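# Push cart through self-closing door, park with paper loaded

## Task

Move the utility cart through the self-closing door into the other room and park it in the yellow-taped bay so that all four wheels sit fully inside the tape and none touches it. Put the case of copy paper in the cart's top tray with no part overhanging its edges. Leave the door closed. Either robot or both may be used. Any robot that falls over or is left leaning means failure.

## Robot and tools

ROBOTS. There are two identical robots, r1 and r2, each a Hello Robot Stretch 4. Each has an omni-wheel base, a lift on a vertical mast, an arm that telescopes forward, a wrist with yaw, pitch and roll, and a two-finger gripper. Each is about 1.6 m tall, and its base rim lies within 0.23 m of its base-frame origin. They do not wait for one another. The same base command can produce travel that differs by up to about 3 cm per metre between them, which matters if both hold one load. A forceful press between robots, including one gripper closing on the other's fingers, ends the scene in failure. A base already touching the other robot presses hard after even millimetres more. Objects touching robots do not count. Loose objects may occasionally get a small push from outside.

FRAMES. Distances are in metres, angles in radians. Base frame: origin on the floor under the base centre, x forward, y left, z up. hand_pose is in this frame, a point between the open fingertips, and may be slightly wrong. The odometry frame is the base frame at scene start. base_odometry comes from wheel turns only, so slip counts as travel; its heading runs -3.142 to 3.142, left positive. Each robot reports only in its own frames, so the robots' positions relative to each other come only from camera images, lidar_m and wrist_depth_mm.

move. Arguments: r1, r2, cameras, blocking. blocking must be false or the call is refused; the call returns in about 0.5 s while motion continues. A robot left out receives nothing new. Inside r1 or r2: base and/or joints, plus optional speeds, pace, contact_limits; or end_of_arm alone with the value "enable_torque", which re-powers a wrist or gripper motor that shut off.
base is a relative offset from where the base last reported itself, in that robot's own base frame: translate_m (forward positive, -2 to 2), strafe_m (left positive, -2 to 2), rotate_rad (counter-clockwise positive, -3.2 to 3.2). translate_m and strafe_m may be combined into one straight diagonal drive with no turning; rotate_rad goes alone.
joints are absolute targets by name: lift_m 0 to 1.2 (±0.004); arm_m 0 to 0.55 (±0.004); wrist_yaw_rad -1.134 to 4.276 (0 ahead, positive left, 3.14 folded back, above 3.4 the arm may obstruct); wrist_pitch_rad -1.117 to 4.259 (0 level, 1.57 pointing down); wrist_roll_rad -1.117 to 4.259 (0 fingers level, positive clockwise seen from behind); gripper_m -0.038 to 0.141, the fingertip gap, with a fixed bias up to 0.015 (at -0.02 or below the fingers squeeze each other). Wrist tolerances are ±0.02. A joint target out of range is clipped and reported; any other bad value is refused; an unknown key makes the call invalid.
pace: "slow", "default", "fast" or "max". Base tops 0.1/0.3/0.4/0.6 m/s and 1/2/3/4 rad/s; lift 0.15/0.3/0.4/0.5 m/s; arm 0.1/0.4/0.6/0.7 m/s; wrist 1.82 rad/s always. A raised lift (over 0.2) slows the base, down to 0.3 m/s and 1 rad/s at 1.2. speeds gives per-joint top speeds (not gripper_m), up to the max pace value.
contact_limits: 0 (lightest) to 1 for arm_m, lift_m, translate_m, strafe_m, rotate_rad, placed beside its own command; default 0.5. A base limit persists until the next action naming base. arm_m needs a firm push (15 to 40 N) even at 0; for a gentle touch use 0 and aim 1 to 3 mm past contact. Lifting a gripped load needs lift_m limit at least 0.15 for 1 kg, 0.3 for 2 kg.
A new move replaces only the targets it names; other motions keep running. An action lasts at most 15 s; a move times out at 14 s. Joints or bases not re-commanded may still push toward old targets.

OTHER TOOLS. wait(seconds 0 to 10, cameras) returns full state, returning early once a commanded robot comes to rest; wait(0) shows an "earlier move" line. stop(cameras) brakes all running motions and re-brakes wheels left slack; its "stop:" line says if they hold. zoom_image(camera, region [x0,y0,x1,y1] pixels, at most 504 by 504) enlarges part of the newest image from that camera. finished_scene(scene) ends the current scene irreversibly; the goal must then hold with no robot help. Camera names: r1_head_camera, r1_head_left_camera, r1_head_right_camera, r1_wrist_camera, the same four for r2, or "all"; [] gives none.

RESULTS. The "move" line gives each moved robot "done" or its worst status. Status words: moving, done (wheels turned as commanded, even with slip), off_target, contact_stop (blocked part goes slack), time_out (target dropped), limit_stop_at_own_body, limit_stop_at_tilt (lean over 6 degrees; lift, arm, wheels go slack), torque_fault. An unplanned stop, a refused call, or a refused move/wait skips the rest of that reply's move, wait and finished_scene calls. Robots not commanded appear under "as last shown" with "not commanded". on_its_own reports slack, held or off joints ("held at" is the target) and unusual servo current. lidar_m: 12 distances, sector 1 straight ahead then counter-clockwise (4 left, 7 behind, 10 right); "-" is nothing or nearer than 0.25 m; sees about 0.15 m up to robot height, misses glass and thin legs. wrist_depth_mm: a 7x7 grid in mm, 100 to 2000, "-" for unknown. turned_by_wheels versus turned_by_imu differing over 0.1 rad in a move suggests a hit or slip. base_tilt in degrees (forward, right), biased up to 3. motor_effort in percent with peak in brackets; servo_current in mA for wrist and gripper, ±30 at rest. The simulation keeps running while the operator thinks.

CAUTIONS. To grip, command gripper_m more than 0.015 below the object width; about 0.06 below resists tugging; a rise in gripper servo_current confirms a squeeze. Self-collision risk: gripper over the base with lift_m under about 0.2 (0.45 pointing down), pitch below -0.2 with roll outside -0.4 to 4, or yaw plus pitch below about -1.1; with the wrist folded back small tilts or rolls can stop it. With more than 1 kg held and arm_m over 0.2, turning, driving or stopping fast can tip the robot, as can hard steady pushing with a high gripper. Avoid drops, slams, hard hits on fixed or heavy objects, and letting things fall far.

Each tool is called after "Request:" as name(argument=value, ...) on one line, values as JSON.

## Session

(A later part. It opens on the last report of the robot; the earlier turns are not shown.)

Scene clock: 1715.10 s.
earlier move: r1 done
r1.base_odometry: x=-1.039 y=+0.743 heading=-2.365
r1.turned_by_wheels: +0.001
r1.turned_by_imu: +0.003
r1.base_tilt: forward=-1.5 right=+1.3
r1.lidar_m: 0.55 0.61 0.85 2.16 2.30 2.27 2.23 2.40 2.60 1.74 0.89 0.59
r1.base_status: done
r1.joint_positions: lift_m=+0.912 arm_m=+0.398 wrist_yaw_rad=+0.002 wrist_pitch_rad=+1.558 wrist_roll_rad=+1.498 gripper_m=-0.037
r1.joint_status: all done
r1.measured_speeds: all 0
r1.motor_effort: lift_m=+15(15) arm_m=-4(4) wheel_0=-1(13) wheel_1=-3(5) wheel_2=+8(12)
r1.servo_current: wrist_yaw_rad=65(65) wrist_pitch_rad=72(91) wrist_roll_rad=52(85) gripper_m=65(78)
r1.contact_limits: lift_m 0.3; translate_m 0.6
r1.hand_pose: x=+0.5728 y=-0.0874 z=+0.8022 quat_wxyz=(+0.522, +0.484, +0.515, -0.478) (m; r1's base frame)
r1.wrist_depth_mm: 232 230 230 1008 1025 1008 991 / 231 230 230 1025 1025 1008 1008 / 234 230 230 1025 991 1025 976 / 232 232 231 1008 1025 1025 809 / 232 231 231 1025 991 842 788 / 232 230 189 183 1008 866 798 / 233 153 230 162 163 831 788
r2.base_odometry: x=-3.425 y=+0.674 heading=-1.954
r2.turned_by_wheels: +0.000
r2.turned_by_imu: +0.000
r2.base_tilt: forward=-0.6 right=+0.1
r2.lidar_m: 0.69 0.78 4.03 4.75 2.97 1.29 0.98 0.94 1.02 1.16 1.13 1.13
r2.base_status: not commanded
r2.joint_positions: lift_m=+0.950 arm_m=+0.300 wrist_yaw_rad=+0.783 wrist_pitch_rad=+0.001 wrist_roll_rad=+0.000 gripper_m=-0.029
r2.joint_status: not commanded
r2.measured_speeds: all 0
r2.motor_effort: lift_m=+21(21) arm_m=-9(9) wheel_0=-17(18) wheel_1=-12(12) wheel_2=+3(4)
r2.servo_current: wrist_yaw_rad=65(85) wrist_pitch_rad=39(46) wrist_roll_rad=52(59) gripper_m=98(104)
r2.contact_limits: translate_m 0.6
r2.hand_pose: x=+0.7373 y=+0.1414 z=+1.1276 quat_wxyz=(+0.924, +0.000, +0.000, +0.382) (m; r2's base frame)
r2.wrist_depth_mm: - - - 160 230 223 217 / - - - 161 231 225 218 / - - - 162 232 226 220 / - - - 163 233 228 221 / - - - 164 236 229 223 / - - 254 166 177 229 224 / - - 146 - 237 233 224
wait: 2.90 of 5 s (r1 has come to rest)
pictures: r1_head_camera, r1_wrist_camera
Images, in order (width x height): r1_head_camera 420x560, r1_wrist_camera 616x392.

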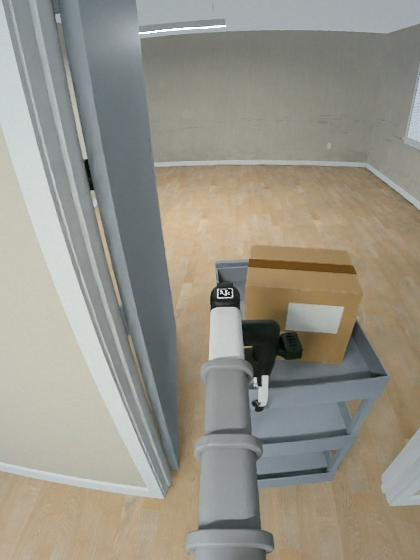

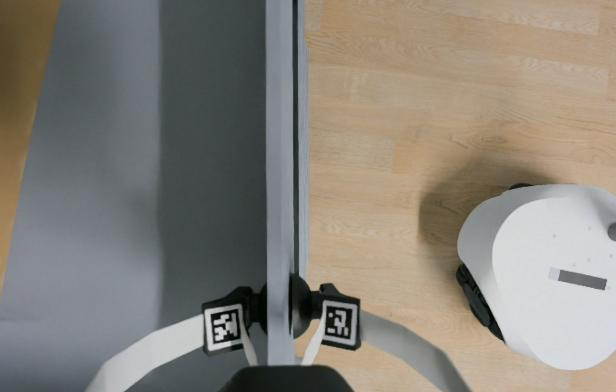

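Request:
move(blocking=false, r1={"base":{"translate_m":-0.45},"joints":{"wrist_roll_rad":1.55},"pace":"slow","speeds":{"wrist_roll_rad":0.1},"contact_limits":{"translate_m":0.6}}, cameras=[])

Request:
wait(seconds=6, cameras=["r1_head_camera","r1_wrist_camera"])

Scene clock: 1725.27 s.
move: r1 moving
r1.base_odometry: x=-1.030 y=+0.751 heading=-2.364
r1.turned_by_wheels: +0.001
r1.turned_by_imu: +0.000
r1.base_tilt: forward=-1.5 right=+1.3
r1.lidar_m: 0.56 0.63 0.84 2.16 2.32 2.27 2.22 2.39 2.61 1.80 0.87 0.59
r1.base_status: translate_m moving
r1.joint_positions: lift_m=+0.912 arm_m=+0.398 wrist_yaw_rad=+0.002 wrist_pitch_rad=+1.558 wrist_roll_rad=+1.542 gripper_m=-0.037
r1.joint_status: wrist_roll_rad moving
r1.measured_speeds: translate_m=-0.048 strafe_m=+0.000 rotate_rad=+0.000 lift_m=+0.000 arm_m=+0.000 wrist_yaw_rad=+0.000 wrist_pitch_rad=+0.000 wrist_roll_rad=+0.133
r1.motor_effort: lift_m=+15(15) arm_m=-3(4) wheel_0=-3(4) wheel_1=-5(7) wheel_2=+12(13)
r1.servo_current: wrist_yaw_rad=33(65) wrist_pitch_rad=72(72) wrist_roll_rad=52(78) gripper_m=72(72)
r1.contact_limits: lift_m 0.3; translate_m 0.6
r1.hand_pose: x=+0.5728 y=-0.0874 z=+0.8022 quat_wxyz=(+0.511, +0.495, +0.504, -0.489) (m; r1's base frame)
r1.wrist_depth_mm: 232 230 229 1008 1025 991 991 / 233 231 229 1025 1008 991 1008 / 233 232 230 1042 1008 1025 1008 / 233 231 230 991 1008 1008 798 / 235 233 230 1025 1008 820 788 / 235 232 190 184 1008 891 788 / 233 150 231 176 158 991 788
r2: as last shown
r2.turned_by_imu: +0.001
r2.lidar_m: 0.69 0.76 4.04 4.75 2.99 1.32 0.98 0.94 1.01 1.18 1.14 1.13
r2.motor_effort: lift_m=+21(21) arm_m=-9(9) wheel_0=-18(18) wheel_1=-12(12) wheel_2=+3(4)
r2.servo_current: wrist_yaw_rad=72(78) wrist_pitch_rad=39(46) wrist_roll_rad=39(59) gripper_m=98(104)
r2.contact_limits: translate_m 0.6
r2.wrist_depth_mm: - - - 160 230 224 217 / - - - 161 230 224 219 / - - - 162 232 225 220 / - - - 163 234 228 221 / - - - 164 234 228 224 / - - 254 166 178 228 224 / - - 146 - 237 232 224
pictures: none
No camera images: "cameras" was empty.

Scene clock: 1730.53 s.
earlier move: r1 done
r1.base_odometry: x=-0.718 y=+1.058 heading=-2.364
r1.turned_by_wheels: +0.000
r1.turned_by_imu: +0.003
r1.base_tilt: forward=-1.6 right=+1.3
r1.lidar_m: 0.56 1.05 1.52 2.18 2.32 1.83 1.78 1.90 2.54 2.52 1.34 0.58
r1.base_status: done
r1.joint_positions: lift_m=+0.912 arm_m=+0.398 wrist_yaw_rad=+0.002 wrist_pitch_rad=+1.562 wrist_roll_rad=+1.549 gripper_m=-0.037
r1.joint_status: all done
r1.measured_speeds: all 0
r1.motor_effort: lift_m=+15(15) arm_m=-4(4) wheel_0=+2(5) wheel_1=-1(7) wheel_2=+7(14)
r1.servo_current: wrist_yaw_rad=46(78) wrist_pitch_rad=52(78) wrist_roll_rad=46(78) gripper_m=72(78)
r1.contact_limits: lift_m 0.3; translate_m 0.6
r1.hand_pose: x=+0.5717 y=-0.0874 z=+0.8021 quat_wxyz=(+0.508, +0.496, +0.504, -0.492) (m; r1's base frame)
r1.wrist_depth_mm: 216 230 229 229 991 1008 1008 / 227 229 230 229 1025 1008 1025 / 230 230 230 230 1025 1008 1025 / 231 230 230 229 1008 960 809 / 231 231 229 229 1042 831 809 / 232 231 189 196 1025 904 788 / 231 156 230 160 174 1025 1025
r2.base_odometry: x=-3.425 y=+0.674 heading=-1.954
r2.turned_by_wheels: +0.000
r2.turned_by_imu: +0.001
r2.base_tilt: forward=-0.6 right=+0.0
r2.lidar_m: 0.72 0.81 4.02 4.76 3.01 1.29 0.96 0.95 1.04 1.16 1.12 1.12
r2.base_status: not commanded
r2.joint_positions: lift_m=+0.950 arm_m=+0.300 wrist_yaw_rad=+0.783 wrist_pitch_rad=+0.001 wrist_roll_rad=+0.000 gripper_m=-0.029
r2.joint_status: not commanded
r2.measured_speeds: all 0
r2.motor_effort: lift_m=+21(21) arm_m=-9(9) wheel_0=-18(18) wheel_1=-12(13) wheel_2=+3(4)
r2.servo_current: wrist_yaw_rad=65(85) wrist_pitch_rad=39(46) wrist_roll_rad=46(65) gripper_m=91(104)
r2.contact_limits: translate_m 0.6
r2.hand_pose: x=+0.7373 y=+0.1414 z=+1.1276 quat_wxyz=(+0.924, +0.000, +0.000, +0.382) (m; r2's base frame)
r2.wrist_depth_mm: - - - 160 230 224 217 / - - - 161 230 224 218 / - - - 162 232 226 221 / - - - 163 234 228 223 / - - - 164 236 228 223 / - - 255 166 178 228 224 / - - 146 - 237 233 226
wait: 5.27 of 6 s (r1 has come to rest)
pictures: r1_head_camera, r1_wrist_camera
Images, in order (width x height): r1_head_camera 420x560, r1_wrist_camera 616x392.

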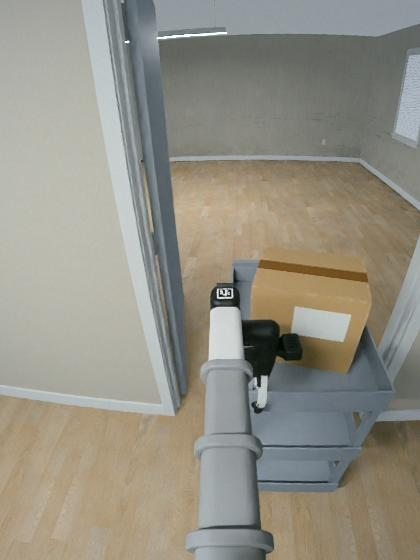

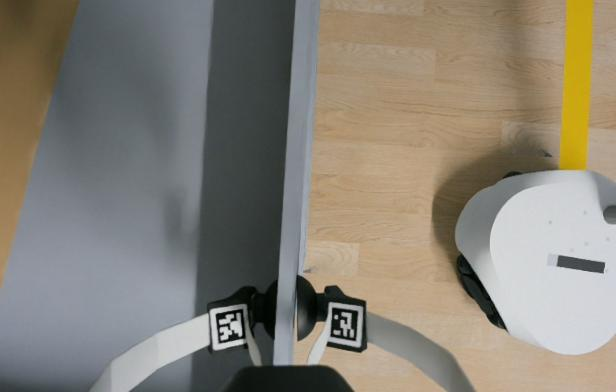

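Request:
move(blocking=false, r1={"base":{"translate_m":-0.8},"pace":"slow","contact_limits":{"translate_m":0.6}}, cameras=[])

Request:
wait(seconds=10, cameras=["r1_head_camera","r1_wrist_camera"])

Scene clock: 1742.83 s.
move: r1 moving
r1.base_odometry: x=-0.709 y=+1.067 heading=-2.363
r1.turned_by_wheels: +0.000
r1.turned_by_imu: +0.000
r1.base_tilt: forward=-1.6 right=+1.3
r1.lidar_m: 0.55 1.04 1.55 2.19 2.35 1.81 1.77 1.91 2.51 2.52 1.37 0.58
r1.base_status: translate_m moving
r1.joint_positions: lift_m=+0.912 arm_m=+0.398 wrist_yaw_rad=+0.002 wrist_pitch_rad=+1.562 wrist_roll_rad=+1.549 gripper_m=-0.037
r1.joint_status: not commanded
r1.measured_speeds: translate_m=-0.048 strafe_m=+0.000 rotate_rad=-0.001 lift_m=+0.000 arm_m=+0.000 wrist_yaw_rad=+0.000 wrist_pitch_rad=-0.005 wrist_roll_rad=+0.000
r1.motor_effort: lift_m=+15(15) arm_m=-3(4) wheel_0=-4(4) wheel_1=-5(5) wheel_2=+12(12)
r1.servo_current: wrist_yaw_rad=52(65) wrist_pitch_rad=52(59) wrist_roll_rad=59(65) gripper_m=72(72)
r1.contact_limits: lift_m 0.3; translate_m 0.6
r1.hand_pose: x=+0.5718 y=-0.0874 z=+0.8021 quat_wxyz=(+0.508, +0.496, +0.504, -0.492) (m; r1's base frame)
r1.wrist_depth_mm: 224 230 229 229 1008 991 1008 / 231 230 229 229 1008 991 991 / 232 231 230 229 1008 991 1008 / 231 230 230 1008 1008 1008 788 / 233 231 229 1025 1008 831 798 / 232 232 197 185 1025 931 778 / 233 154 229 160 162 1008 991
r2: as last shown
r2.turned_by_imu: +0.002
r2.base_tilt: forward=-0.6 right=+0.1
r2.lidar_m: 0.69 0.78 4.00 4.78 2.94 1.29 0.97 0.94 1.03 1.18 1.12 1.11
r2.motor_effort: lift_m=+21(21) arm_m=-9(9) wheel_0=-17(18) wheel_1=-12(13) wheel_2=+3(3)
r2.servo_current: wrist_yaw_rad=59(85) wrist_pitch_rad=39(46) wrist_roll_rad=46(52) gripper_m=91(104)
r2.contact_limits: translate_m 0.6
r2.wrist_depth_mm: - - - 160 229 224 217 / - - - 161 231 224 219 / - - - 162 233 226 220 / - - - 163 233 228 222 / - - - 164 235 229 223 / - - 255 166 178 228 224 / - - 146 - 238 232 224
pictures: none
No camera images: "cameras" was empty.

Scene clock: 1751.60 s.
earlier move: r1 done
r1.base_odometry: x=-0.148 y=+1.620 heading=-2.364
r1.turned_by_wheels: +0.000
r1.turned_by_imu: +0.003
r1.base_tilt: forward=-1.6 right=+1.3
r1.lidar_m: 0.53 1.90 2.30 2.23 1.34 1.02 0.99 1.07 1.58 2.49 2.39 0.55
r1.base_status: done
r1.joint_positions: lift_m=+0.912 arm_m=+0.398 wrist_yaw_rad=+0.002 wrist_pitch_rad=+1.564 wrist_roll_rad=+1.550 gripper_m=-0.037
r1.joint_status: not commanded
r1.measured_speeds: all 0
r1.motor_effort: lift_m=+15(15) arm_m=-4(4) wheel_0=+0(5) wheel_1=-3(6) wheel_2=+5(13)
r1.servo_current: wrist_yaw_rad=39(72) wrist_pitch_rad=46(65) wrist_roll_rad=52(72) gripper_m=65(78)
r1.contact_limits: lift_m 0.3; translate_m 0.6
r1.hand_pose: x=+0.5709 y=-0.0874 z=+0.8021 quat_wxyz=(+0.507, +0.496, +0.504, -0.493) (m; r1's base frame)
r1.wrist_depth_mm: 197 229 229 229 1025 1008 1025 / 210 228 229 228 1008 1008 1025 / 229 229 229 229 1025 1025 991 / 229 229 229 230 1025 878 820 / 229 229 230 230 1025 809 798 / 230 229 187 189 1008 1025 809 / 230 151 230 160 175 1025 991
r2.base_odometry: x=-3.425 y=+0.674 heading=-1.954
r2.turned_by_wheels: +0.000
r2.turned_by_imu: +0.001
r2.base_tilt: forward=-0.6 right=+0.1
r2.lidar_m: 0.68 0.81 4.03 4.76 3.02 1.28 0.97 0.94 0.99 1.17 1.13 1.11
r2.base_status: not commanded
r2.joint_positions: lift_m=+0.950 arm_m=+0.300 wrist_yaw_rad=+0.783 wrist_pitch_rad=+0.001 wrist_roll_rad=+0.000 gripper_m=-0.029
r2.joint_status: not commanded
r2.measured_speeds: all 0
r2.motor_effort: lift_m=+21(21) arm_m=-9(10) wheel_0=-18(18) wheel_1=-12(13) wheel_2=+3(4)
r2.servo_current: wrist_yaw_rad=78(85) wrist_pitch_rad=46(46) wrist_roll_rad=52(65) gripper_m=98(111)
r2.contact_limits: translate_m 0.6
r2.hand_pose: x=+0.7373 y=+0.1414 z=+1.1276 quat_wxyz=(+0.924, +0.000, +0.000, +0.382) (m; r2's base frame)
r2.wrist_depth_mm: - - - 160 230 224 217 / - - - 161 230 224 218 / - - - 162 232 226 220 / - - - 163 233 227 221 / - - - 165 235 229 223 / - - 255 166 178 228 224 / - - 146 - 237 232 224
wait: 8.77 of 10 s (r1 has come to rest)
pictures: r1_head_camera, r1_wrist_camera
Images, in order (width x height): r1_head_camera 420x560, r1_wrist_camera 616x392.

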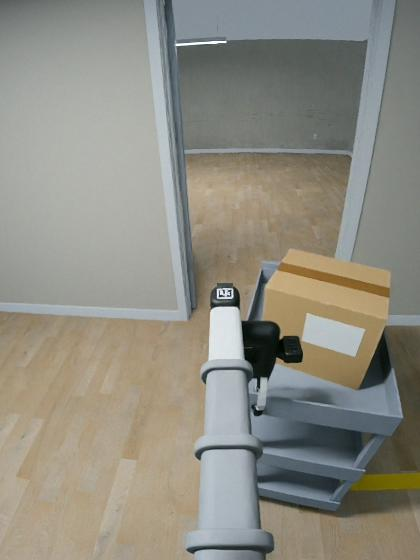

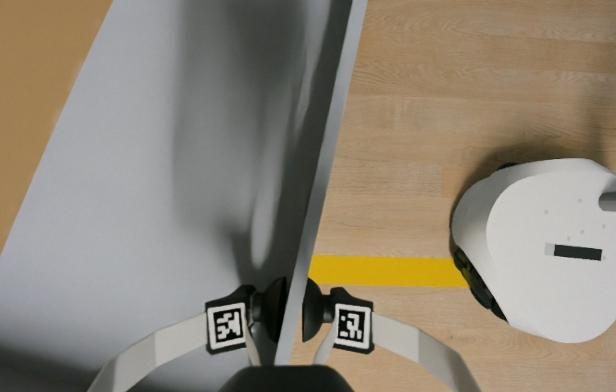

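Request:
wait(seconds=0, cameras=["r1_head_left_camera","r1_head_right_camera"])

Scene clock: 1757.80 s.
r1.base_odometry: x=-0.148 y=+1.620 heading=-2.364
r1.turned_by_wheels: +0.000
r1.turned_by_imu: +0.000
r1.base_tilt: forward=-1.6 right=+1.3
r1.lidar_m: 0.54 1.89 2.32 2.24 1.34 1.02 0.99 1.07 1.57 2.48 2.36 0.55
r1.base_status: done
r1.joint_positions: lift_m=+0.912 arm_m=+0.398 wrist_yaw_rad=+0.002 wrist_pitch_rad=+1.564 wrist_roll_rad=+1.550 gripper_m=-0.037
r1.joint_status: not commanded
r1.measured_speeds: all 0
r1.motor_effort: lift_m=+15(15) arm_m=-4(4) wheel_0=+0(5) wheel_1=-2(6) wheel_2=+5(13)
r1.servo_current: wrist_yaw_rad=52(72) wrist_pitch_rad=46(65) wrist_roll_rad=39(72) gripper_m=72(78)
r1.contact_limits: lift_m 0.3; translate_m 0.6
r1.hand_pose: x=+0.5709 y=-0.0874 z=+0.8021 quat_wxyz=(+0.507, +0.496, +0.504, -0.493) (m; r1's base frame)
r1.wrist_depth_mm: 198 229 229 229 1025 1008 1008 / 210 229 229 228 1008 1008 1008 / 229 229 229 229 1025 1008 1008 / 229 230 229 229 1025 866 798 / 229 229 229 230 1008 798 798 / 231 229 187 190 1008 1025 809 / 230 151 230 160 175 1008 1025
r2.base_odometry: x=-3.425 y=+0.674 heading=-1.954
r2.turned_by_wheels: +0.000
r2.turned_by_imu: +0.001
r2.base_tilt: forward=-0.6 right=+0.1
r2.lidar_m: 0.67 0.79 4.05 4.78 2.97 1.27 0.96 0.95 1.02 1.17 1.14 1.10
r2.base_status: not commanded
r2.joint_positions: lift_m=+0.950 arm_m=+0.300 wrist_yaw_rad=+0.783 wrist_pitch_rad=+0.001 wrist_roll_rad=+0.000 gripper_m=-0.029
r2.joint_status: not commanded
r2.measured_speeds: all 0
r2.motor_effort: lift_m=+21(21) arm_m=-9(10) wheel_0=-18(18) wheel_1=-12(13) wheel_2=+4(4)
r2.servo_current: wrist_yaw_rad=59(85) wrist_pitch_rad=39(46) wrist_roll_rad=46(65) gripper_m=104(111)
r2.contact_limits: translate_m 0.6
r2.hand_pose: x=+0.7373 y=+0.1414 z=+1.1276 quat_wxyz=(+0.924, +0.000, +0.000, +0.382) (m; r2's base frame)
r2.wrist_depth_mm: - - - 160 230 223 217 / - - - 161 231 225 219 / - - - 163 232 225 220 / - - - 163 233 227 222 / - - - 165 236 229 223 / - - 255 165 178 228 223 / - - 146 - 237 232 225
pictures: r1_head_left_camera, r1_head_right_camera
Images, in order (width x height): r1_head_left_camera 420x672, r1_head_right_camera 420x672.

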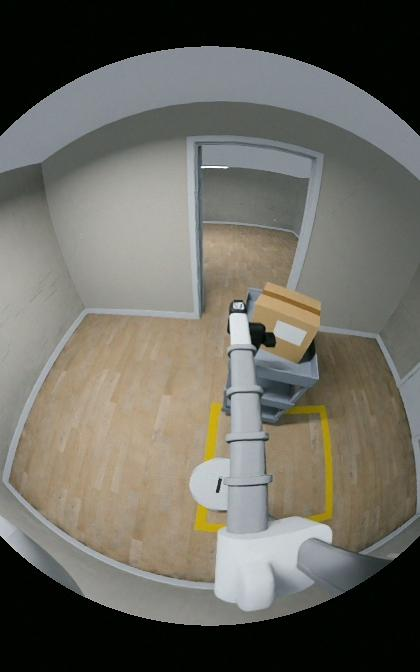

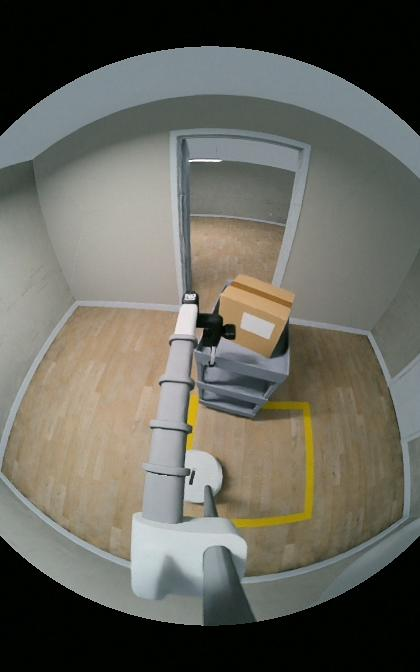

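Request:
move(blocking=false, r1={"base":{"translate_m":-0.32,"strafe_m":-0.2},"pace":"slow","contact_limits":{"translate_m":0.6}}, cameras=[])

Request:
wait(seconds=8, cameras=["r1_head_right_camera","r1_wrist_camera"])

Scene clock: 1782.97 s.
move: r1 moving
r1.base_odometry: x=-0.145 y=+1.633 heading=-2.362
r1.turned_by_wheels: +0.001
r1.turned_by_imu: +0.000
r1.base_tilt: forward=-1.5 right=+1.3
r1.lidar_m: 0.55 1.91 2.28 2.25 1.33 0.99 0.97 1.04 1.57 2.43 2.39 0.54
r1.base_status: translate_m moving; strafe_m moving
r1.joint_positions: lift_m=+0.912 arm_m=+0.398 wrist_yaw_rad=+0.002 wrist_pitch_rad=+1.564 wrist_roll_rad=+1.550 gripper_m=-0.037
r1.joint_status: not commanded
r1.measured_speeds: translate_m=-0.046 strafe_m=-0.029 rotate_rad=-0.002 lift_m=+0.000 arm_m=+0.000 wrist_yaw_rad=+0.000 wrist_pitch_rad=+0.000 wrist_roll_rad=+0.000
r1.motor_effort: lift_m=+15(15) arm_m=-4(4) wheel_0=+8(8) wheel_1=-4(6) wheel_2=+12(12)
r1.servo_current: wrist_yaw_rad=33(59) wrist_pitch_rad=46(59) wrist_roll_rad=33(72) gripper_m=72(78)
r1.contact_limits: lift_m 0.3; translate_m 0.6
r1.hand_pose: x=+0.5709 y=-0.0874 z=+0.8021 quat_wxyz=(+0.507, +0.496, +0.504, -0.493) (m; r1's base frame)
r1.wrist_depth_mm: 196 229 229 227 991 1008 1008 / 211 229 229 229 1008 1008 991 / 230 230 230 229 1008 1025 991 / 231 230 229 229 1008 904 809 / 230 229 229 229 1025 820 798 / 231 229 200 193 1025 866 809 / 231 154 229 160 176 1008 1025
r2: as last shown
r2.turned_by_imu: +0.004
r2.lidar_m: 0.70 0.77 4.01 4.78 2.99 1.29 0.95 0.95 1.01 1.16 1.13 1.13
r2.motor_effort: lift_m=+21(21) arm_m=-9(9) wheel_0=-18(18) wheel_1=-12(12) wheel_2=+3(4)
r2.servo_current: wrist_yaw_rad=65(78) wrist_pitch_rad=39(46) wrist_roll_rad=52(52) gripper_m=104(104)
r2.contact_limits: translate_m 0.6
r2.wrist_depth_mm: - - - 160 229 224 217 / - - - 162 231 225 218 / - - - 162 232 226 220 / - - - 163 234 228 221 / - - - 164 235 229 222 / - - 255 165 178 229 224 / - - 146 - 237 233 225
pictures: none
No camera images: "cameras" was empty.

Scene clock: 1787.40 s.
earlier move: r1 done
r1.base_odometry: x=-0.061 y=+1.987 heading=-2.363
r1.turned_by_wheels: +0.000
r1.turned_by_imu: +0.000
r1.base_tilt: forward=-1.6 right=+1.3
r1.lidar_m: 0.53 2.23 2.51 2.16 0.94 0.72 0.66 0.74 1.10 2.23 2.36 0.58
r1.base_status: done
r1.joint_positions: lift_m=+0.912 arm_m=+0.398 wrist_yaw_rad=+0.001 wrist_pitch_rad=+1.569 wrist_roll_rad=+1.550 gripper_m=-0.037
r1.joint_status: not commanded
r1.measured_speeds: all 0
r1.motor_effort: lift_m=+15(15) arm_m=-4(4) wheel_0=+5(12) wheel_1=+0(7) wheel_2=+5(12)
r1.servo_current: wrist_yaw_rad=52(72) wrist_pitch_rad=39(59) wrist_roll_rad=46(72) gripper_m=72(78)
r1.contact_limits: lift_m 0.3; translate_m 0.6
r1.hand_pose: x=+0.5696 y=-0.0874 z=+0.8021 quat_wxyz=(+0.506, +0.495, +0.505, -0.494) (m; r1's base frame)
r1.wrist_depth_mm: 229 229 230 1042 1042 1025 1008 / 229 229 229 991 1025 1025 1025 / 229 230 230 1025 1025 1008 1008 / 229 229 229 229 1025 1025 809 / 229 230 230 229 991 820 809 / 231 230 191 187 181 842 809 / 230 153 231 160 155 820 809
r2.base_odometry: x=-3.425 y=+0.674 heading=-1.954
r2.turned_by_wheels: +0.000
r2.turned_by_imu: +0.001
r2.base_tilt: forward=-0.6 right=+0.2
r2.lidar_m: 0.72 0.78 4.02 4.75 2.99 1.29 0.98 0.95 0.99 1.17 1.11 1.12
r2.base_status: not commanded
r2.joint_positions: lift_m=+0.950 arm_m=+0.300 wrist_yaw_rad=+0.783 wrist_pitch_rad=+0.001 wrist_roll_rad=+0.000 gripper_m=-0.029
r2.joint_status: not commanded
r2.measured_speeds: all 0
r2.motor_effort: lift_m=+21(21) arm_m=-9(9) wheel_0=-17(18) wheel_1=-12(13) wheel_2=+3(4)
r2.servo_current: wrist_yaw_rad=65(85) wrist_pitch_rad=39(46) wrist_roll_rad=46(65) gripper_m=98(111)
r2.contact_limits: translate_m 0.6
r2.hand_pose: x=+0.7373 y=+0.1414 z=+1.1276 quat_wxyz=(+0.924, +0.000, +0.000, +0.382) (m; r2's base frame)
r2.wrist_depth_mm: - - - 160 230 223 217 / - - - 161 230 224 219 / - - - 162 233 226 220 / - - - 163 234 228 222 / - - - 164 235 229 224 / - - 255 166 177 228 224 / - - 146 - 237 234 225
wait: 4.43 of 8 s (r1 has come to rest)
pictures: r1_head_right_camera, r1_wrist_camera
Images, in order (width x height): r1_head_right_camera 420x672, r1_wrist_camera 616x392.

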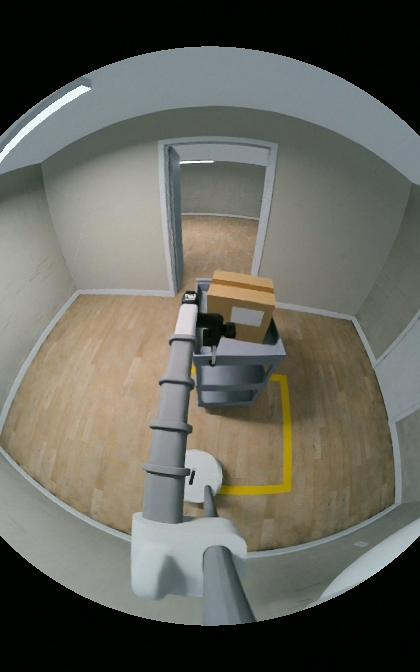

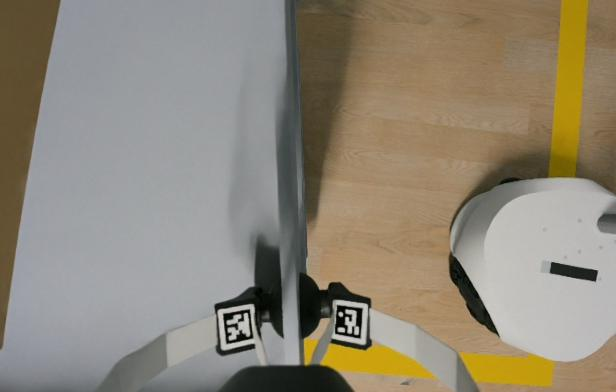

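Request:
move(blocking=false, r1={"base":{"translate_m":-0.33},"joints":{"arm_m":0.308},"pace":"slow","speeds":{"arm_m":0.03},"contact_limits":{"translate_m":0.6,"arm_m":0.8}}, cameras=[])

Request:
wait(seconds=4, cameras=[])

Request:
wait(seconds=1, cameras=["r1_head_camera","r1_head_right_camera","r1_wrist_camera"])

Scene clock: 1797.37 s.
move: r1 moving
r1.base_odometry: x=-0.052 y=+1.995 heading=-2.363
r1.turned_by_wheels: +0.000
r1.turned_by_imu: -0.001
r1.base_tilt: forward=-1.6 right=+1.3
r1.lidar_m: 0.52 2.24 2.53 2.14 0.90 0.70 0.66 0.74 1.06 2.26 2.38 0.57
r1.base_status: translate_m moving
r1.joint_positions: lift_m=+0.912 arm_m=+0.384 wrist_yaw_rad=+0.001 wrist_pitch_rad=+1.561 wrist_roll_rad=+1.550 gripper_m=-0.037
r1.joint_status: arm_m moving
r1.measured_speeds: translate_m=-0.049 strafe_m=+0.000 rotate_rad=-0.004 lift_m=+0.000 arm_m=-0.030 wrist_yaw_rad=+0.000 wrist_pitch_rad=-0.009 wrist_roll_rad=+0.000
r1.motor_effort: lift_m=+15(15) arm_m=-6(10) wheel_0=-6(7) wheel_1=-6(6) wheel_2=+8(12)
r1.servo_current: wrist_yaw_rad=52(59) wrist_pitch_rad=52(52) wrist_roll_rad=39(65) gripper_m=78(78)
r1.contact_limits: arm_m 0.8; lift_m 0.3; translate_m 0.6
r1.hand_pose: x=+0.5582 y=-0.0874 z=+0.8021 quat_wxyz=(+0.508, +0.497, +0.503, -0.492) (m; r1's base frame)
r1.wrist_depth_mm: 231 231 232 1008 991 1025 1008 / 231 231 231 1025 1008 1008 991 / 231 231 231 1008 1008 991 1025 / 232 232 230 1042 1008 1008 798 / 233 231 231 1025 1008 809 798 / 232 231 198 184 1008 854 809 / 234 154 231 148 145 809 809
r2: as last shown
r2.base_tilt: forward=-0.7 right=+0.1
r2.lidar_m: 0.72 0.80 4.05 4.78 2.98 1.29 0.98 0.95 1.04 1.18 1.12 1.08
r2.motor_effort: lift_m=+21(21) arm_m=-9(9) wheel_0=-18(18) wheel_1=-12(13) wheel_2=+3(3)
r2.servo_current: wrist_yaw_rad=65(85) wrist_pitch_rad=33(46) wrist_roll_rad=52(59) gripper_m=98(104)
r2.contact_limits: translate_m 0.6
r2.wrist_depth_mm: - - - 160 230 224 216 / - - - 161 230 224 219 / - - - 162 233 225 220 / - - - 163 234 228 220 / - - - 165 235 228 222 / - - 256 166 178 228 224 / - - 146 - 237 232 224
pictures: none
No camera images: "cameras" was empty.

Scene clock: 1801.37 s.
earlier move: r1 moving
r1.base_odometry: x=+0.174 y=+2.218 heading=-2.364
r1.turned_by_wheels: +0.000
r1.turned_by_imu: -0.002
r1.base_tilt: forward=-1.5 right=+1.2
r1.lidar_m: 0.45 2.56 2.56 1.17 0.48 0.33 0.36 0.40 0.59 2.08 2.33 0.51
r1.base_status: translate_m moving
r1.joint_positions: lift_m=+0.912 arm_m=+0.308 wrist_yaw_rad=+0.001 wrist_pitch_rad=+1.566 wrist_roll_rad=+1.550 gripper_m=-0.037
r1.joint_status: all done
r1.measured_speeds: all 0
r1.motor_effort: lift_m=+15(15) arm_m=-4(10) wheel_0=-8(15) wheel_1=-3(9) wheel_2=-1(12)
r1.servo_current: wrist_yaw_rad=52(78) wrist_pitch_rad=46(65) wrist_roll_rad=39(65) gripper_m=72(78)
r1.contact_limits: arm_m 0.8; lift_m 0.3; translate_m 0.6
r1.hand_pose: x=+0.4806 y=-0.0874 z=+0.8021 quat_wxyz=(+0.507, +0.496, +0.504, -0.493) (m; r1's base frame)
r1.wrist_depth_mm: 233 232 232 1008 1025 1008 1008 / 232 232 232 1008 1008 1025 1025 / 230 230 231 1008 1008 1042 1025 / 232 233 232 1042 1008 820 820 / 232 231 231 1008 1025 820 798 / 232 231 183 188 178 809 809 / - 139 - 161 177 798 1025
r2.base_odometry: x=-3.425 y=+0.674 heading=-1.954
r2.turned_by_wheels: +0.000
r2.turned_by_imu: +0.001
r2.base_tilt: forward=-0.6 right=+0.1
r2.lidar_m: 0.69 0.74 4.04 4.74 3.00 1.27 1.00 0.95 1.01 1.18 1.13 1.12
r2.base_status: not commanded
r2.joint_positions: lift_m=+0.950 arm_m=+0.300 wrist_yaw_rad=+0.783 wrist_pitch_rad=+0.001 wrist_roll_rad=+0.000 gripper_m=-0.029
r2.joint_status: not commanded
r2.measured_speeds: all 0
r2.motor_effort: lift_m=+21(21) arm_m=-9(9) wheel_0=-17(18) wheel_1=-12(13) wheel_2=+3(4)
r2.servo_current: wrist_yaw_rad=65(85) wrist_pitch_rad=39(46) wrist_roll_rad=39(59) gripper_m=91(104)
r2.contact_limits: translate_m 0.6
r2.hand_pose: x=+0.7373 y=+0.1414 z=+1.1276 quat_wxyz=(+0.924, +0.000, +0.000, +0.382) (m; r2's base frame)
r2.wrist_depth_mm: - - - 160 230 224 217 / - - - 161 232 224 219 / - - - 162 233 225 220 / - - - 163 232 228 221 / - - - 165 235 229 223 / - - 255 165 178 229 224 / - - 146 - 237 233 225
wait: 4.00 s; no rest
pictures: none
No camera images: "cameras" was empty.

Scene clock: 1801.43 s.
earlier move: r1 done
r1.base_odometry: x=+0.174 y=+2.218 heading=-2.364
r1.turned_by_wheels: +0.000
r1.turned_by_imu: +0.000
r1.base_tilt: forward=-1.6 right=+1.3
r1.lidar_m: 0.46 2.55 2.54 1.18 0.50 0.36 0.35 0.39 0.59 2.10 2.33 0.51
r1.base_status: done
r1.joint_positions: lift_m=+0.912 arm_m=+0.308 wrist_yaw_rad=+0.001 wrist_pitch_rad=+1.566 wrist_roll_rad=+1.550 gripper_m=-0.037
r1.joint_status: all done
r1.measured_speeds: all 0
r1.motor_effort: lift_m=+15(15) arm_m=-5(10) wheel_0=-7(15) wheel_1=-4(9) wheel_2=+0(12)
r1.servo_current: wrist_yaw_rad=59(78) wrist_pitch_rad=52(65) wrist_roll_rad=59(65) gripper_m=72(78)
r1.contact_limits: arm_m 0.8; lift_m 0.3; translate_m 0.6
r1.hand_pose: x=+0.4806 y=-0.0874 z=+0.8021 quat_wxyz=(+0.507, +0.496, +0.504, -0.493) (m; r1's base frame)
r1.wrist_depth_mm: 233 231 232 1042 1025 1008 1008 / 232 232 232 1008 1008 1025 1008 / 232 232 232 1025 1025 1025 1025 / 232 231 230 1008 1042 831 809 / 231 232 232 1025 1008 809 809 / 232 232 184 187 178 809 809 / - 139 - 161 177 798 1008
r2.base_odometry: x=-3.425 y=+0.674 heading=-1.954
r2.turned_by_wheels: +0.000
r2.turned_by_imu: +0.000
r2.base_tilt: forward=-0.6 right=+0.0
r2.lidar_m: 0.69 0.74 4.05 4.75 2.96 1.29 0.98 0.94 1.03 1.13 1.13 1.10
r2.base_status: not commanded
r2.joint_positions: lift_m=+0.950 arm_m=+0.300 wrist_yaw_rad=+0.783 wrist_pitch_rad=+0.001 wrist_roll_rad=+0.000 gripper_m=-0.029
r2.joint_status: not commanded
r2.measured_speeds: all 0
r2.motor_effort: lift_m=+21(21) arm_m=-9(9) wheel_0=-18(18) wheel_1=-12(13) wheel_2=+3(4)
r2.servo_current: wrist_yaw_rad=72(85) wrist_pitch_rad=46(46) wrist_roll_rad=39(59) gripper_m=98(104)
r2.contact_limits: translate_m 0.6
r2.hand_pose: x=+0.7373 y=+0.1414 z=+1.1276 quat_wxyz=(+0.924, +0.000, +0.000, +0.382) (m; r2's base frame)
r2.wrist_depth_mm: - - - 160 229 223 217 / - - - 162 231 224 219 / - - - 162 233 226 220 / - - - 163 233 227 222 / - - - 165 236 229 223 / - - 255 165 178 228 223 / - - 146 - 238 232 226
wait: 0.07 of 1 s (r1 has come to rest)
pictures: r1_head_camera, r1_head_right_camera, r1_wrist_camera
Images, in order (width x height): r1_head_camera 420x560, r1_head_right_camera 420x672, r1_wrist_camera 616x392.

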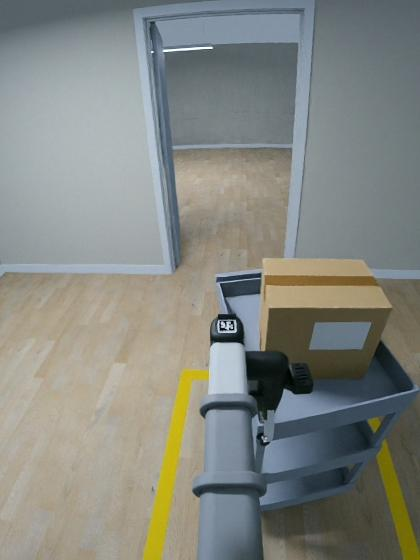

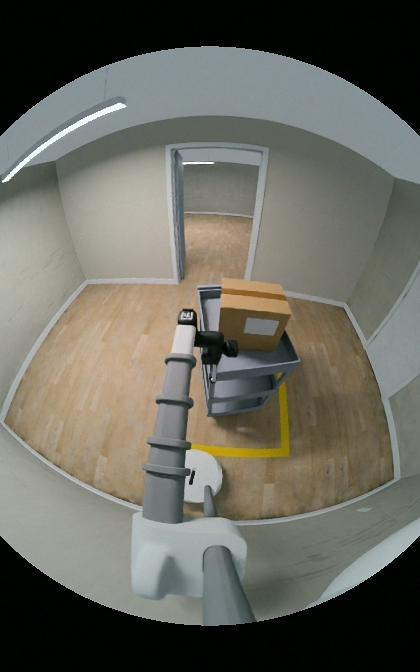

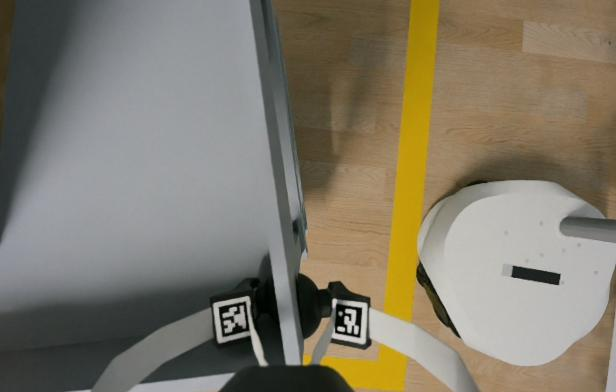

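Request:
move(blocking=false, r1={"joints":{"arm_m":0.25},"speeds":{"arm_m":0.06},"contact_limits":{"arm_m":0.8}}, cameras=[])

Request:
wait(seconds=3, cameras=["r1_head_camera","r1_wrist_camera","r1_head_left_camera"])

Request:
zoom_image(camera="r1_head_camera", region=[140, 360, 420, 560])

Scene clock: 1813.37 s.
move: r1 moving
r1.base_odometry: x=+0.174 y=+2.218 heading=-2.364
r1.turned_by_wheels: +0.000
r1.turned_by_imu: +0.000
r1.base_tilt: forward=-1.5 right=+1.2
r1.lidar_m: 0.46 2.56 2.55 1.19 0.48 0.38 0.36 0.39 0.60 2.13 2.33 0.47
r1.base_status: not commanded
r1.joint_positions: lift_m=+0.912 arm_m=+0.283 wrist_yaw_rad=+0.001 wrist_pitch_rad=+1.560 wrist_roll_rad=+1.550 gripper_m=-0.037
r1.joint_status: arm_m moving
r1.measured_speeds: translate_m=+0.000 strafe_m=+0.000 rotate_rad=+0.000 lift_m=+0.000 arm_m=-0.061 wrist_yaw_rad=+0.000 wrist_pitch_rad=+0.000 wrist_roll_rad=+0.000
r1.motor_effort: lift_m=+15(15) arm_m=-7(10) wheel_0=-7(8) wheel_1=-4(4) wheel_2=+0(0)
r1.servo_current: wrist_yaw_rad=39(52) wrist_pitch_rad=52(65) wrist_roll_rad=33(52) gripper_m=72(78)
r1.contact_limits: arm_m 0.8; lift_m 0.3; translate_m 0.6
r1.hand_pose: x=+0.4568 y=-0.0874 z=+0.8021 quat_wxyz=(+0.508, +0.497, +0.503, -0.492) (m; r1's base frame)
r1.wrist_depth_mm: 234 233 233 1025 1008 1008 1025 / 235 233 232 1008 1008 1008 1008 / 234 232 231 1025 1008 1025 1008 / 234 232 232 991 1025 798 798 / 233 233 232 1008 1008 788 798 / 233 232 184 185 179 809 788 / - 140 - 161 156 809 1008
r2: as last shown
r2.turned_by_imu: +0.001
r2.base_tilt: forward=-0.6 right=+0.1
r2.lidar_m: 0.69 0.77 4.06 4.78 3.00 1.26 0.98 0.95 1.02 1.19 1.14 1.13
r2.motor_effort: lift_m=+21(21) arm_m=-9(9) wheel_0=-18(18) wheel_1=-12(12) wheel_2=+3(4)
r2.servo_current: wrist_yaw_rad=78(78) wrist_pitch_rad=39(46) wrist_roll_rad=46(52) gripper_m=98(104)
r2.contact_limits: translate_m 0.6
r2.wrist_depth_mm: - - - 160 230 224 217 / - - - 161 230 224 219 / - - - 162 232 225 220 / - - - 163 233 229 221 / - - - 164 235 228 222 / - - 254 166 178 228 224 / - - 146 - 237 233 224
pictures: none
No camera images: "cameras" was empty.

Scene clock: 1814.27 s.
earlier move: r1 done
r1.base_odometry: x=+0.174 y=+2.218 heading=-2.364
r1.turned_by_wheels: +0.000
r1.turned_by_imu: +0.000
r1.base_tilt: forward=-1.6 right=+1.3
r1.lidar_m: 0.40 2.58 2.55 1.15 0.51 0.36 0.36 0.40 0.59 2.10 0.68 0.45
r1.base_status: not commanded
r1.joint_positions: lift_m=+0.912 arm_m=+0.250 wrist_yaw_rad=+0.001 wrist_pitch_rad=+1.565 wrist_roll_rad=+1.550 gripper_m=-0.037
r1.joint_status: all done
r1.measured_speeds: all 0
r1.motor_effort: lift_m=+15(15) arm_m=-5(10) wheel_0=-7(8) wheel_1=-4(5) wheel_2=+0(0)
r1.servo_current: wrist_yaw_rad=46(59) wrist_pitch_rad=46(65) wrist_roll_rad=39(59) gripper_m=72(78)
r1.contact_limits: arm_m 0.8; lift_m 0.3; translate_m 0.6
r1.hand_pose: x=+0.4228 y=-0.0874 z=+0.8021 quat_wxyz=(+0.507, +0.496, +0.504, -0.493) (m; r1's base frame)
r1.wrist_depth_mm: 231 231 233 1025 1025 1025 1008 / 233 232 231 1008 1025 1008 1008 / 233 232 231 1008 1025 1025 1042 / 232 232 231 1025 1060 798 991 / 233 232 231 1025 854 809 809 / 231 231 183 184 179 809 809 / - 139 - 161 177 809 1025
r2.base_odometry: x=-3.425 y=+0.674 heading=-1.954
r2.turned_by_wheels: +0.000
r2.turned_by_imu: +0.000
r2.base_tilt: forward=-0.6 right=+0.1
r2.lidar_m: 0.70 0.79 4.03 4.77 2.99 1.31 0.96 0.95 1.04 1.17 1.14 1.11
r2.base_status: not commanded
r2.joint_positions: lift_m=+0.950 arm_m=+0.300 wrist_yaw_rad=+0.783 wrist_pitch_rad=+0.001 wrist_roll_rad=+0.000 gripper_m=-0.029
r2.joint_status: not commanded
r2.measured_speeds: all 0
r2.motor_effort: lift_m=+21(21) arm_m=-9(9) wheel_0=-18(18) wheel_1=-12(12) wheel_2=+3(4)
r2.servo_current: wrist_yaw_rad=78(85) wrist_pitch_rad=39(46) wrist_roll_rad=46(59) gripper_m=104(104)
r2.contact_limits: translate_m 0.6
r2.hand_pose: x=+0.7373 y=+0.1414 z=+1.1276 quat_wxyz=(+0.924, +0.000, +0.000, +0.382) (m; r2's base frame)
r2.wrist_depth_mm: - - - 160 231 223 217 / - - - 160 230 224 219 / - - - 162 232 225 220 / - - - 164 234 229 222 / - - - 165 235 229 223 / - - 255 166 177 228 223 / - - 146 - 237 232 226
wait: 0.90 of 3 s (r1 has come to rest)
pictures: r1_head_camera, r1_head_left_camera, r1_wrist_camera
Images, in order (width x height): r1_head_camera 420x560, r1_head_left_camera 420x672, r1_wrist_camera 616x392.

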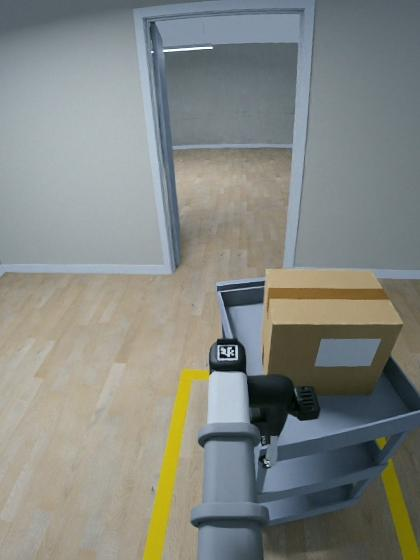

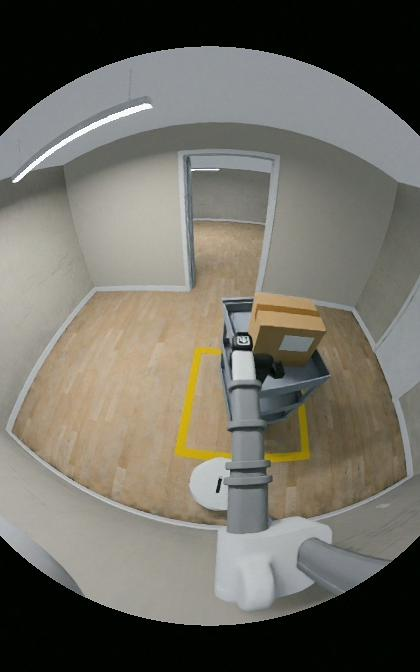

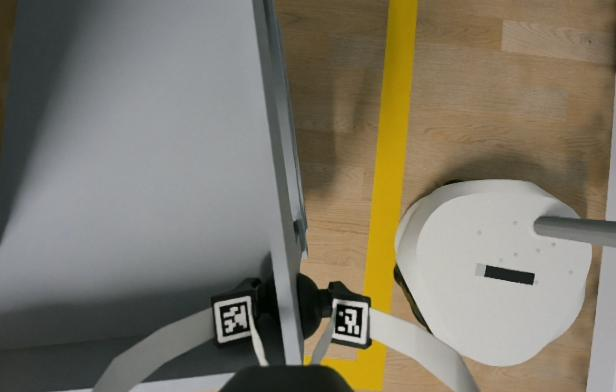

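Scaled by 1.800 from the camera's 420x560 image, which has a finer 600x800 frame.

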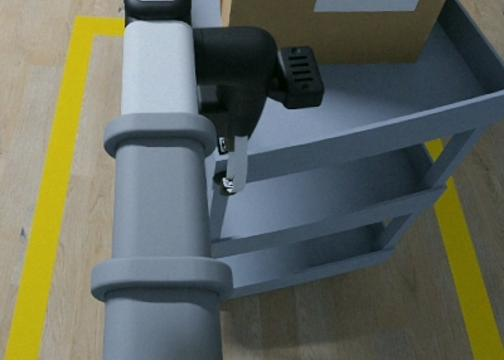

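Request:
move(blocking=false, r1={"joints":{"gripper_m":0.08}}, cameras=[])

Request:
wait(seconds=2, cameras=["r1_wrist_camera","r2_head_camera","r2_wrist_camera","r2_head_left_camera","r2_head_right_camera"])

Request:
move(blocking=false, r1={"joints":{"lift_m":1.1},"pace":"slow"}, cameras=[])

Scene clock: 1839.00 s.
move: r1 moving
r1.base_odometry: x=+0.174 y=+2.218 heading=-2.364
r1.turned_by_wheels: +0.000
r1.turned_by_imu: -0.001
r1.base_tilt: forward=-1.6 right=+1.3
r1.lidar_m: 0.39 2.56 2.55 1.15 0.49 0.38 0.35 0.39 0.60 2.06 0.70 0.40
r1.base_status: not commanded
r1.joint_positions: lift_m=+0.912 arm_m=+0.250 wrist_yaw_rad=+0.001 wrist_pitch_rad=+1.566 wrist_roll_rad=+1.550 gripper_m=-0.012
r1.joint_status: gripper_m moving
r1.measured_speeds: translate_m=+0.000 strafe_m=+0.000 rotate_rad=+0.000 lift_m=+0.000 arm_m=+0.000 wrist_yaw_rad=+0.000 wrist_pitch_rad=+0.002 wrist_roll_rad=+0.000
r1.motor_effort: lift_m=+15(15) arm_m=-4(5) wheel_0=-7(7) wheel_1=-4(4) wheel_2=+0(0)
r1.servo_current: wrist_yaw_rad=65(72) wrist_pitch_rad=39(52) wrist_roll_rad=59(59) gripper_m=65(65)
r1.contact_limits: arm_m 0.8; lift_m 0.3; translate_m 0.6
r1.hand_pose: x=+0.4226 y=-0.0874 z=+0.8021 quat_wxyz=(+0.507, +0.496, +0.504, -0.493) (m; r1's base frame)
r1.wrist_depth_mm: 233 233 234 1008 1008 1025 1008 / 235 232 233 1008 1025 1008 1042 / 234 234 233 1042 1025 1008 1008 / 233 232 233 1008 1025 809 1008 / 233 234 233 233 854 809 809 / 233 233 185 189 809 798 809 / - 138 - 158 158 809 1008
r2: as last shown
r2.turned_by_imu: +0.002
r2.lidar_m: 0.69 0.76 4.02 4.73 2.97 1.28 0.96 0.94 1.02 1.16 1.14 1.12
r2.motor_effort: lift_m=+21(21) arm_m=-9(9) wheel_0=-18(18) wheel_1=-12(12) wheel_2=+3(3)
r2.servo_current: wrist_yaw_rad=72(78) wrist_pitch_rad=39(46) wrist_roll_rad=52(52) gripper_m=104(104)
r2.contact_limits: translate_m 0.6
r2.wrist_depth_mm: - - - 160 230 224 217 / - - - 161 231 224 219 / - - - 162 232 225 220 / - - - 163 234 228 222 / - - - 164 235 228 224 / - - 256 166 178 229 223 / - - 146 - 237 233 224
pictures: none
No camera images: "cameras" was empty.

Scene clock: 1840.37 s.
earlier move: r1 done
r1.base_odometry: x=+0.174 y=+2.218 heading=-2.364
r1.turned_by_wheels: +0.000
r1.turned_by_imu: +0.000
r1.base_tilt: forward=-1.6 right=+1.3
r1.lidar_m: 0.42 2.57 2.55 1.18 0.50 0.38 0.35 0.40 0.59 2.10 0.68 0.42
r1.base_status: not commanded
r1.joint_positions: lift_m=+0.912 arm_m=+0.250 wrist_yaw_rad=+0.001 wrist_pitch_rad=+1.569 wrist_roll_rad=+1.550 gripper_m=+0.080
r1.joint_status: all done
r1.measured_speeds: all 0
r1.motor_effort: lift_m=+15(15) arm_m=-4(5) wheel_0=-7(7) wheel_1=-4(4) wheel_2=+0(0)
r1.servo_current: wrist_yaw_rad=52(72) wrist_pitch_rad=46(52) wrist_roll_rad=46(65) gripper_m=46(104)
r1.contact_limits: arm_m 0.8; lift_m 0.3; translate_m 0.6
r1.hand_pose: x=+0.4216 y=-0.0874 z=+0.8021 quat_wxyz=(+0.506, +0.495, +0.505, -0.494) (m; r1's base frame)
r1.wrist_depth_mm: 232 233 233 1042 1008 1025 1025 / 232 233 233 1025 1025 1025 1025 / 232 232 233 1008 1008 1025 1008 / 232 232 232 1042 1042 809 1025 / 231 232 232 1025 831 820 809 / 232 233 189 211 190 831 820 / 231 142 - 142 1042 1008 1008
r2.base_odometry: x=-3.425 y=+0.674 heading=-1.954
r2.turned_by_wheels: +0.000
r2.turned_by_imu: +0.000
r2.base_tilt: forward=-0.6 right=+0.1
r2.lidar_m: 0.70 0.76 4.04 4.77 2.99 1.26 0.97 0.94 1.02 1.16 1.13 1.11
r2.base_status: not commanded
r2.joint_positions: lift_m=+0.950 arm_m=+0.300 wrist_yaw_rad=+0.783 wrist_pitch_rad=+0.001 wrist_roll_rad=+0.000 gripper_m=-0.029
r2.joint_status: not commanded
r2.measured_speeds: all 0
r2.motor_effort: lift_m=+21(21) arm_m=-9(9) wheel_0=-17(18) wheel_1=-12(13) wheel_2=+3(4)
r2.servo_current: wrist_yaw_rad=72(78) wrist_pitch_rad=39(46) wrist_roll_rad=39(52) gripper_m=104(104)
r2.contact_limits: translate_m 0.6
r2.hand_pose: x=+0.7373 y=+0.1414 z=+1.1276 quat_wxyz=(+0.924, +0.000, +0.000, +0.382) (m; r2's base frame)
r2.wrist_depth_mm: - - - 160 230 224 217 / - - - 161 230 225 219 / - - - 162 232 226 220 / - - - 163 233 226 222 / - - - 164 235 228 223 / - - 254 166 178 227 224 / - - 146 - 236 232 225
wait: 1.37 of 2 s (r1 has come to rest)
pictures: r1_wrist_camera, r2_head_camera, r2_head_left_camera, r2_head_right_camera, r2_wrist_camera
Images, in order (width x height): r1_wrist_camera 616x392, r2_head_camera 420x560, r2_head_left_camera 420x672, r2_head_right_camera 420x672, r2_wrist_camera 616x392.

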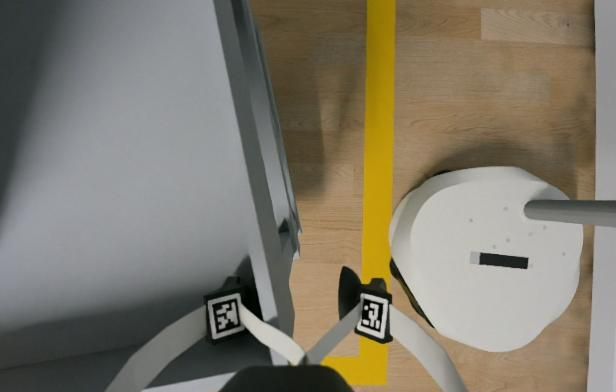

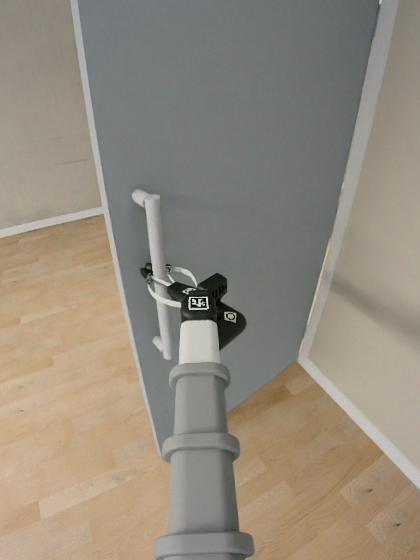

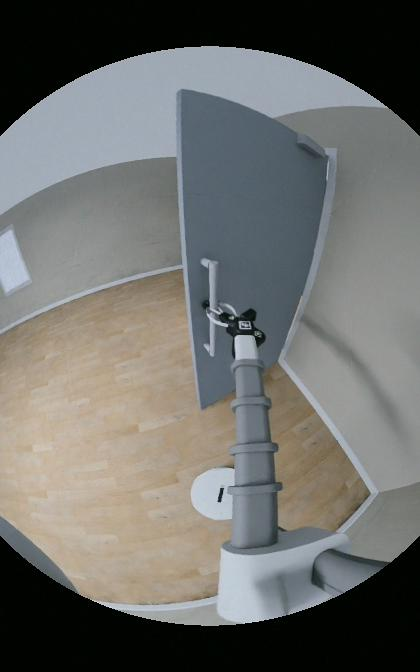

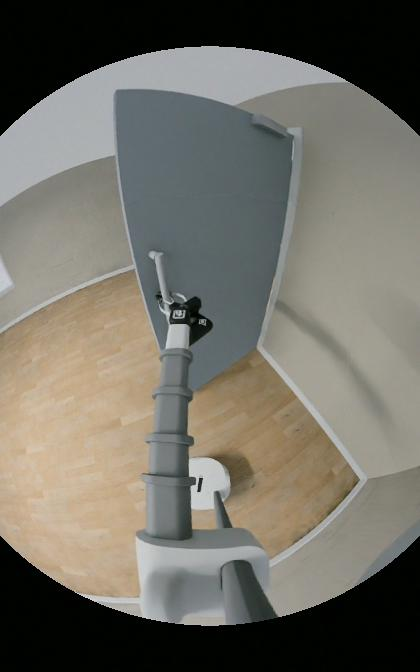

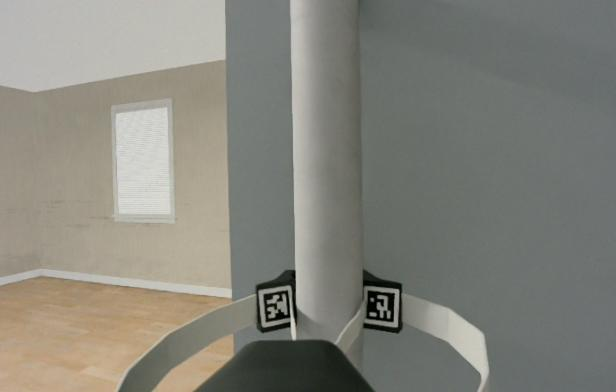

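Scene clock: 1840.87 s.
move: r1 moving
r1.base_odometry: x=+0.174 y=+2.218 heading=-2.363
r1.turned_by_wheels: +0.000
r1.turned_by_imu: +0.000
r1.base_tilt: forward=-1.6 right=+1.3
r1.lidar_m: 0.41 2.58 2.55 1.22 0.50 0.38 0.36 0.40 0.58 2.10 0.66 0.45
r1.base_status: not commanded
r1.joint_positions: lift_m=+0.937 arm_m=+0.250 wrist_yaw_rad=+0.001 wrist_pitch_rad=+1.571 wrist_roll_rad=+1.550 gripper_m=+0.080
r1.joint_status: lift_m moving
r1.measured_speeds: translate_m=+0.000 strafe_m=+0.000 rotate_rad=+0.000 lift_m=+0.097 arm_m=+0.000 wrist_yaw_rad=+0.000 wrist_pitch_rad=+0.000 wrist_roll_rad=+0.000
r1.motor_effort: lift_m=+25(25) arm_m=-3(4) wheel_0=-5(7) wheel_1=-3(4) wheel_2=+0(0)
r1.servo_current: wrist_yaw_rad=39(65) wrist_pitch_rad=33(46) wrist_roll_rad=46(65) gripper_m=46(46)
r1.contact_limits: arm_m 0.8; translate_m 0.6
r1.hand_pose: x=+0.4210 y=-0.0874 z=+0.8267 quat_wxyz=(+0.506, +0.494, +0.506, -0.494) (m; r1's base frame)
r1.wrist_depth_mm: 252 252 253 1042 1025 1060 1042 / 252 253 253 1042 1042 1025 1042 / 252 253 252 1060 1042 1042 1042 / 251 252 253 1042 1042 831 1042 / 253 253 252 1042 842 831 831 / 252 253 211 1042 189 842 1060 / - 150 1042 136 1078 1042 1042
r2: as last shown
r2.base_tilt: forward=-0.6 right=+0.0
r2.lidar_m: 0.70 0.76 4.02 4.77 2.96 1.27 0.98 0.93 1.02 1.18 1.12 1.12
r2.motor_effort: lift_m=+21(21) arm_m=-9(9) wheel_0=-17(18) wheel_1=-12(13) wheel_2=+4(4)
r2.servo_current: wrist_yaw_rad=78(85) wrist_pitch_rad=33(46) wrist_roll_rad=52(59) gripper_m=98(104)
r2.contact_limits: translate_m 0.6
r2.wrist_depth_mm: - - - 160 230 224 217 / - - - 161 231 224 219 / - - - 162 233 226 220 / - - - 163 234 227 223 / - - - 164 235 228 224 / - - 254 165 178 228 224 / - - 146 - 237 233 225
pictures: none
No camera images: "cameras" was empty.


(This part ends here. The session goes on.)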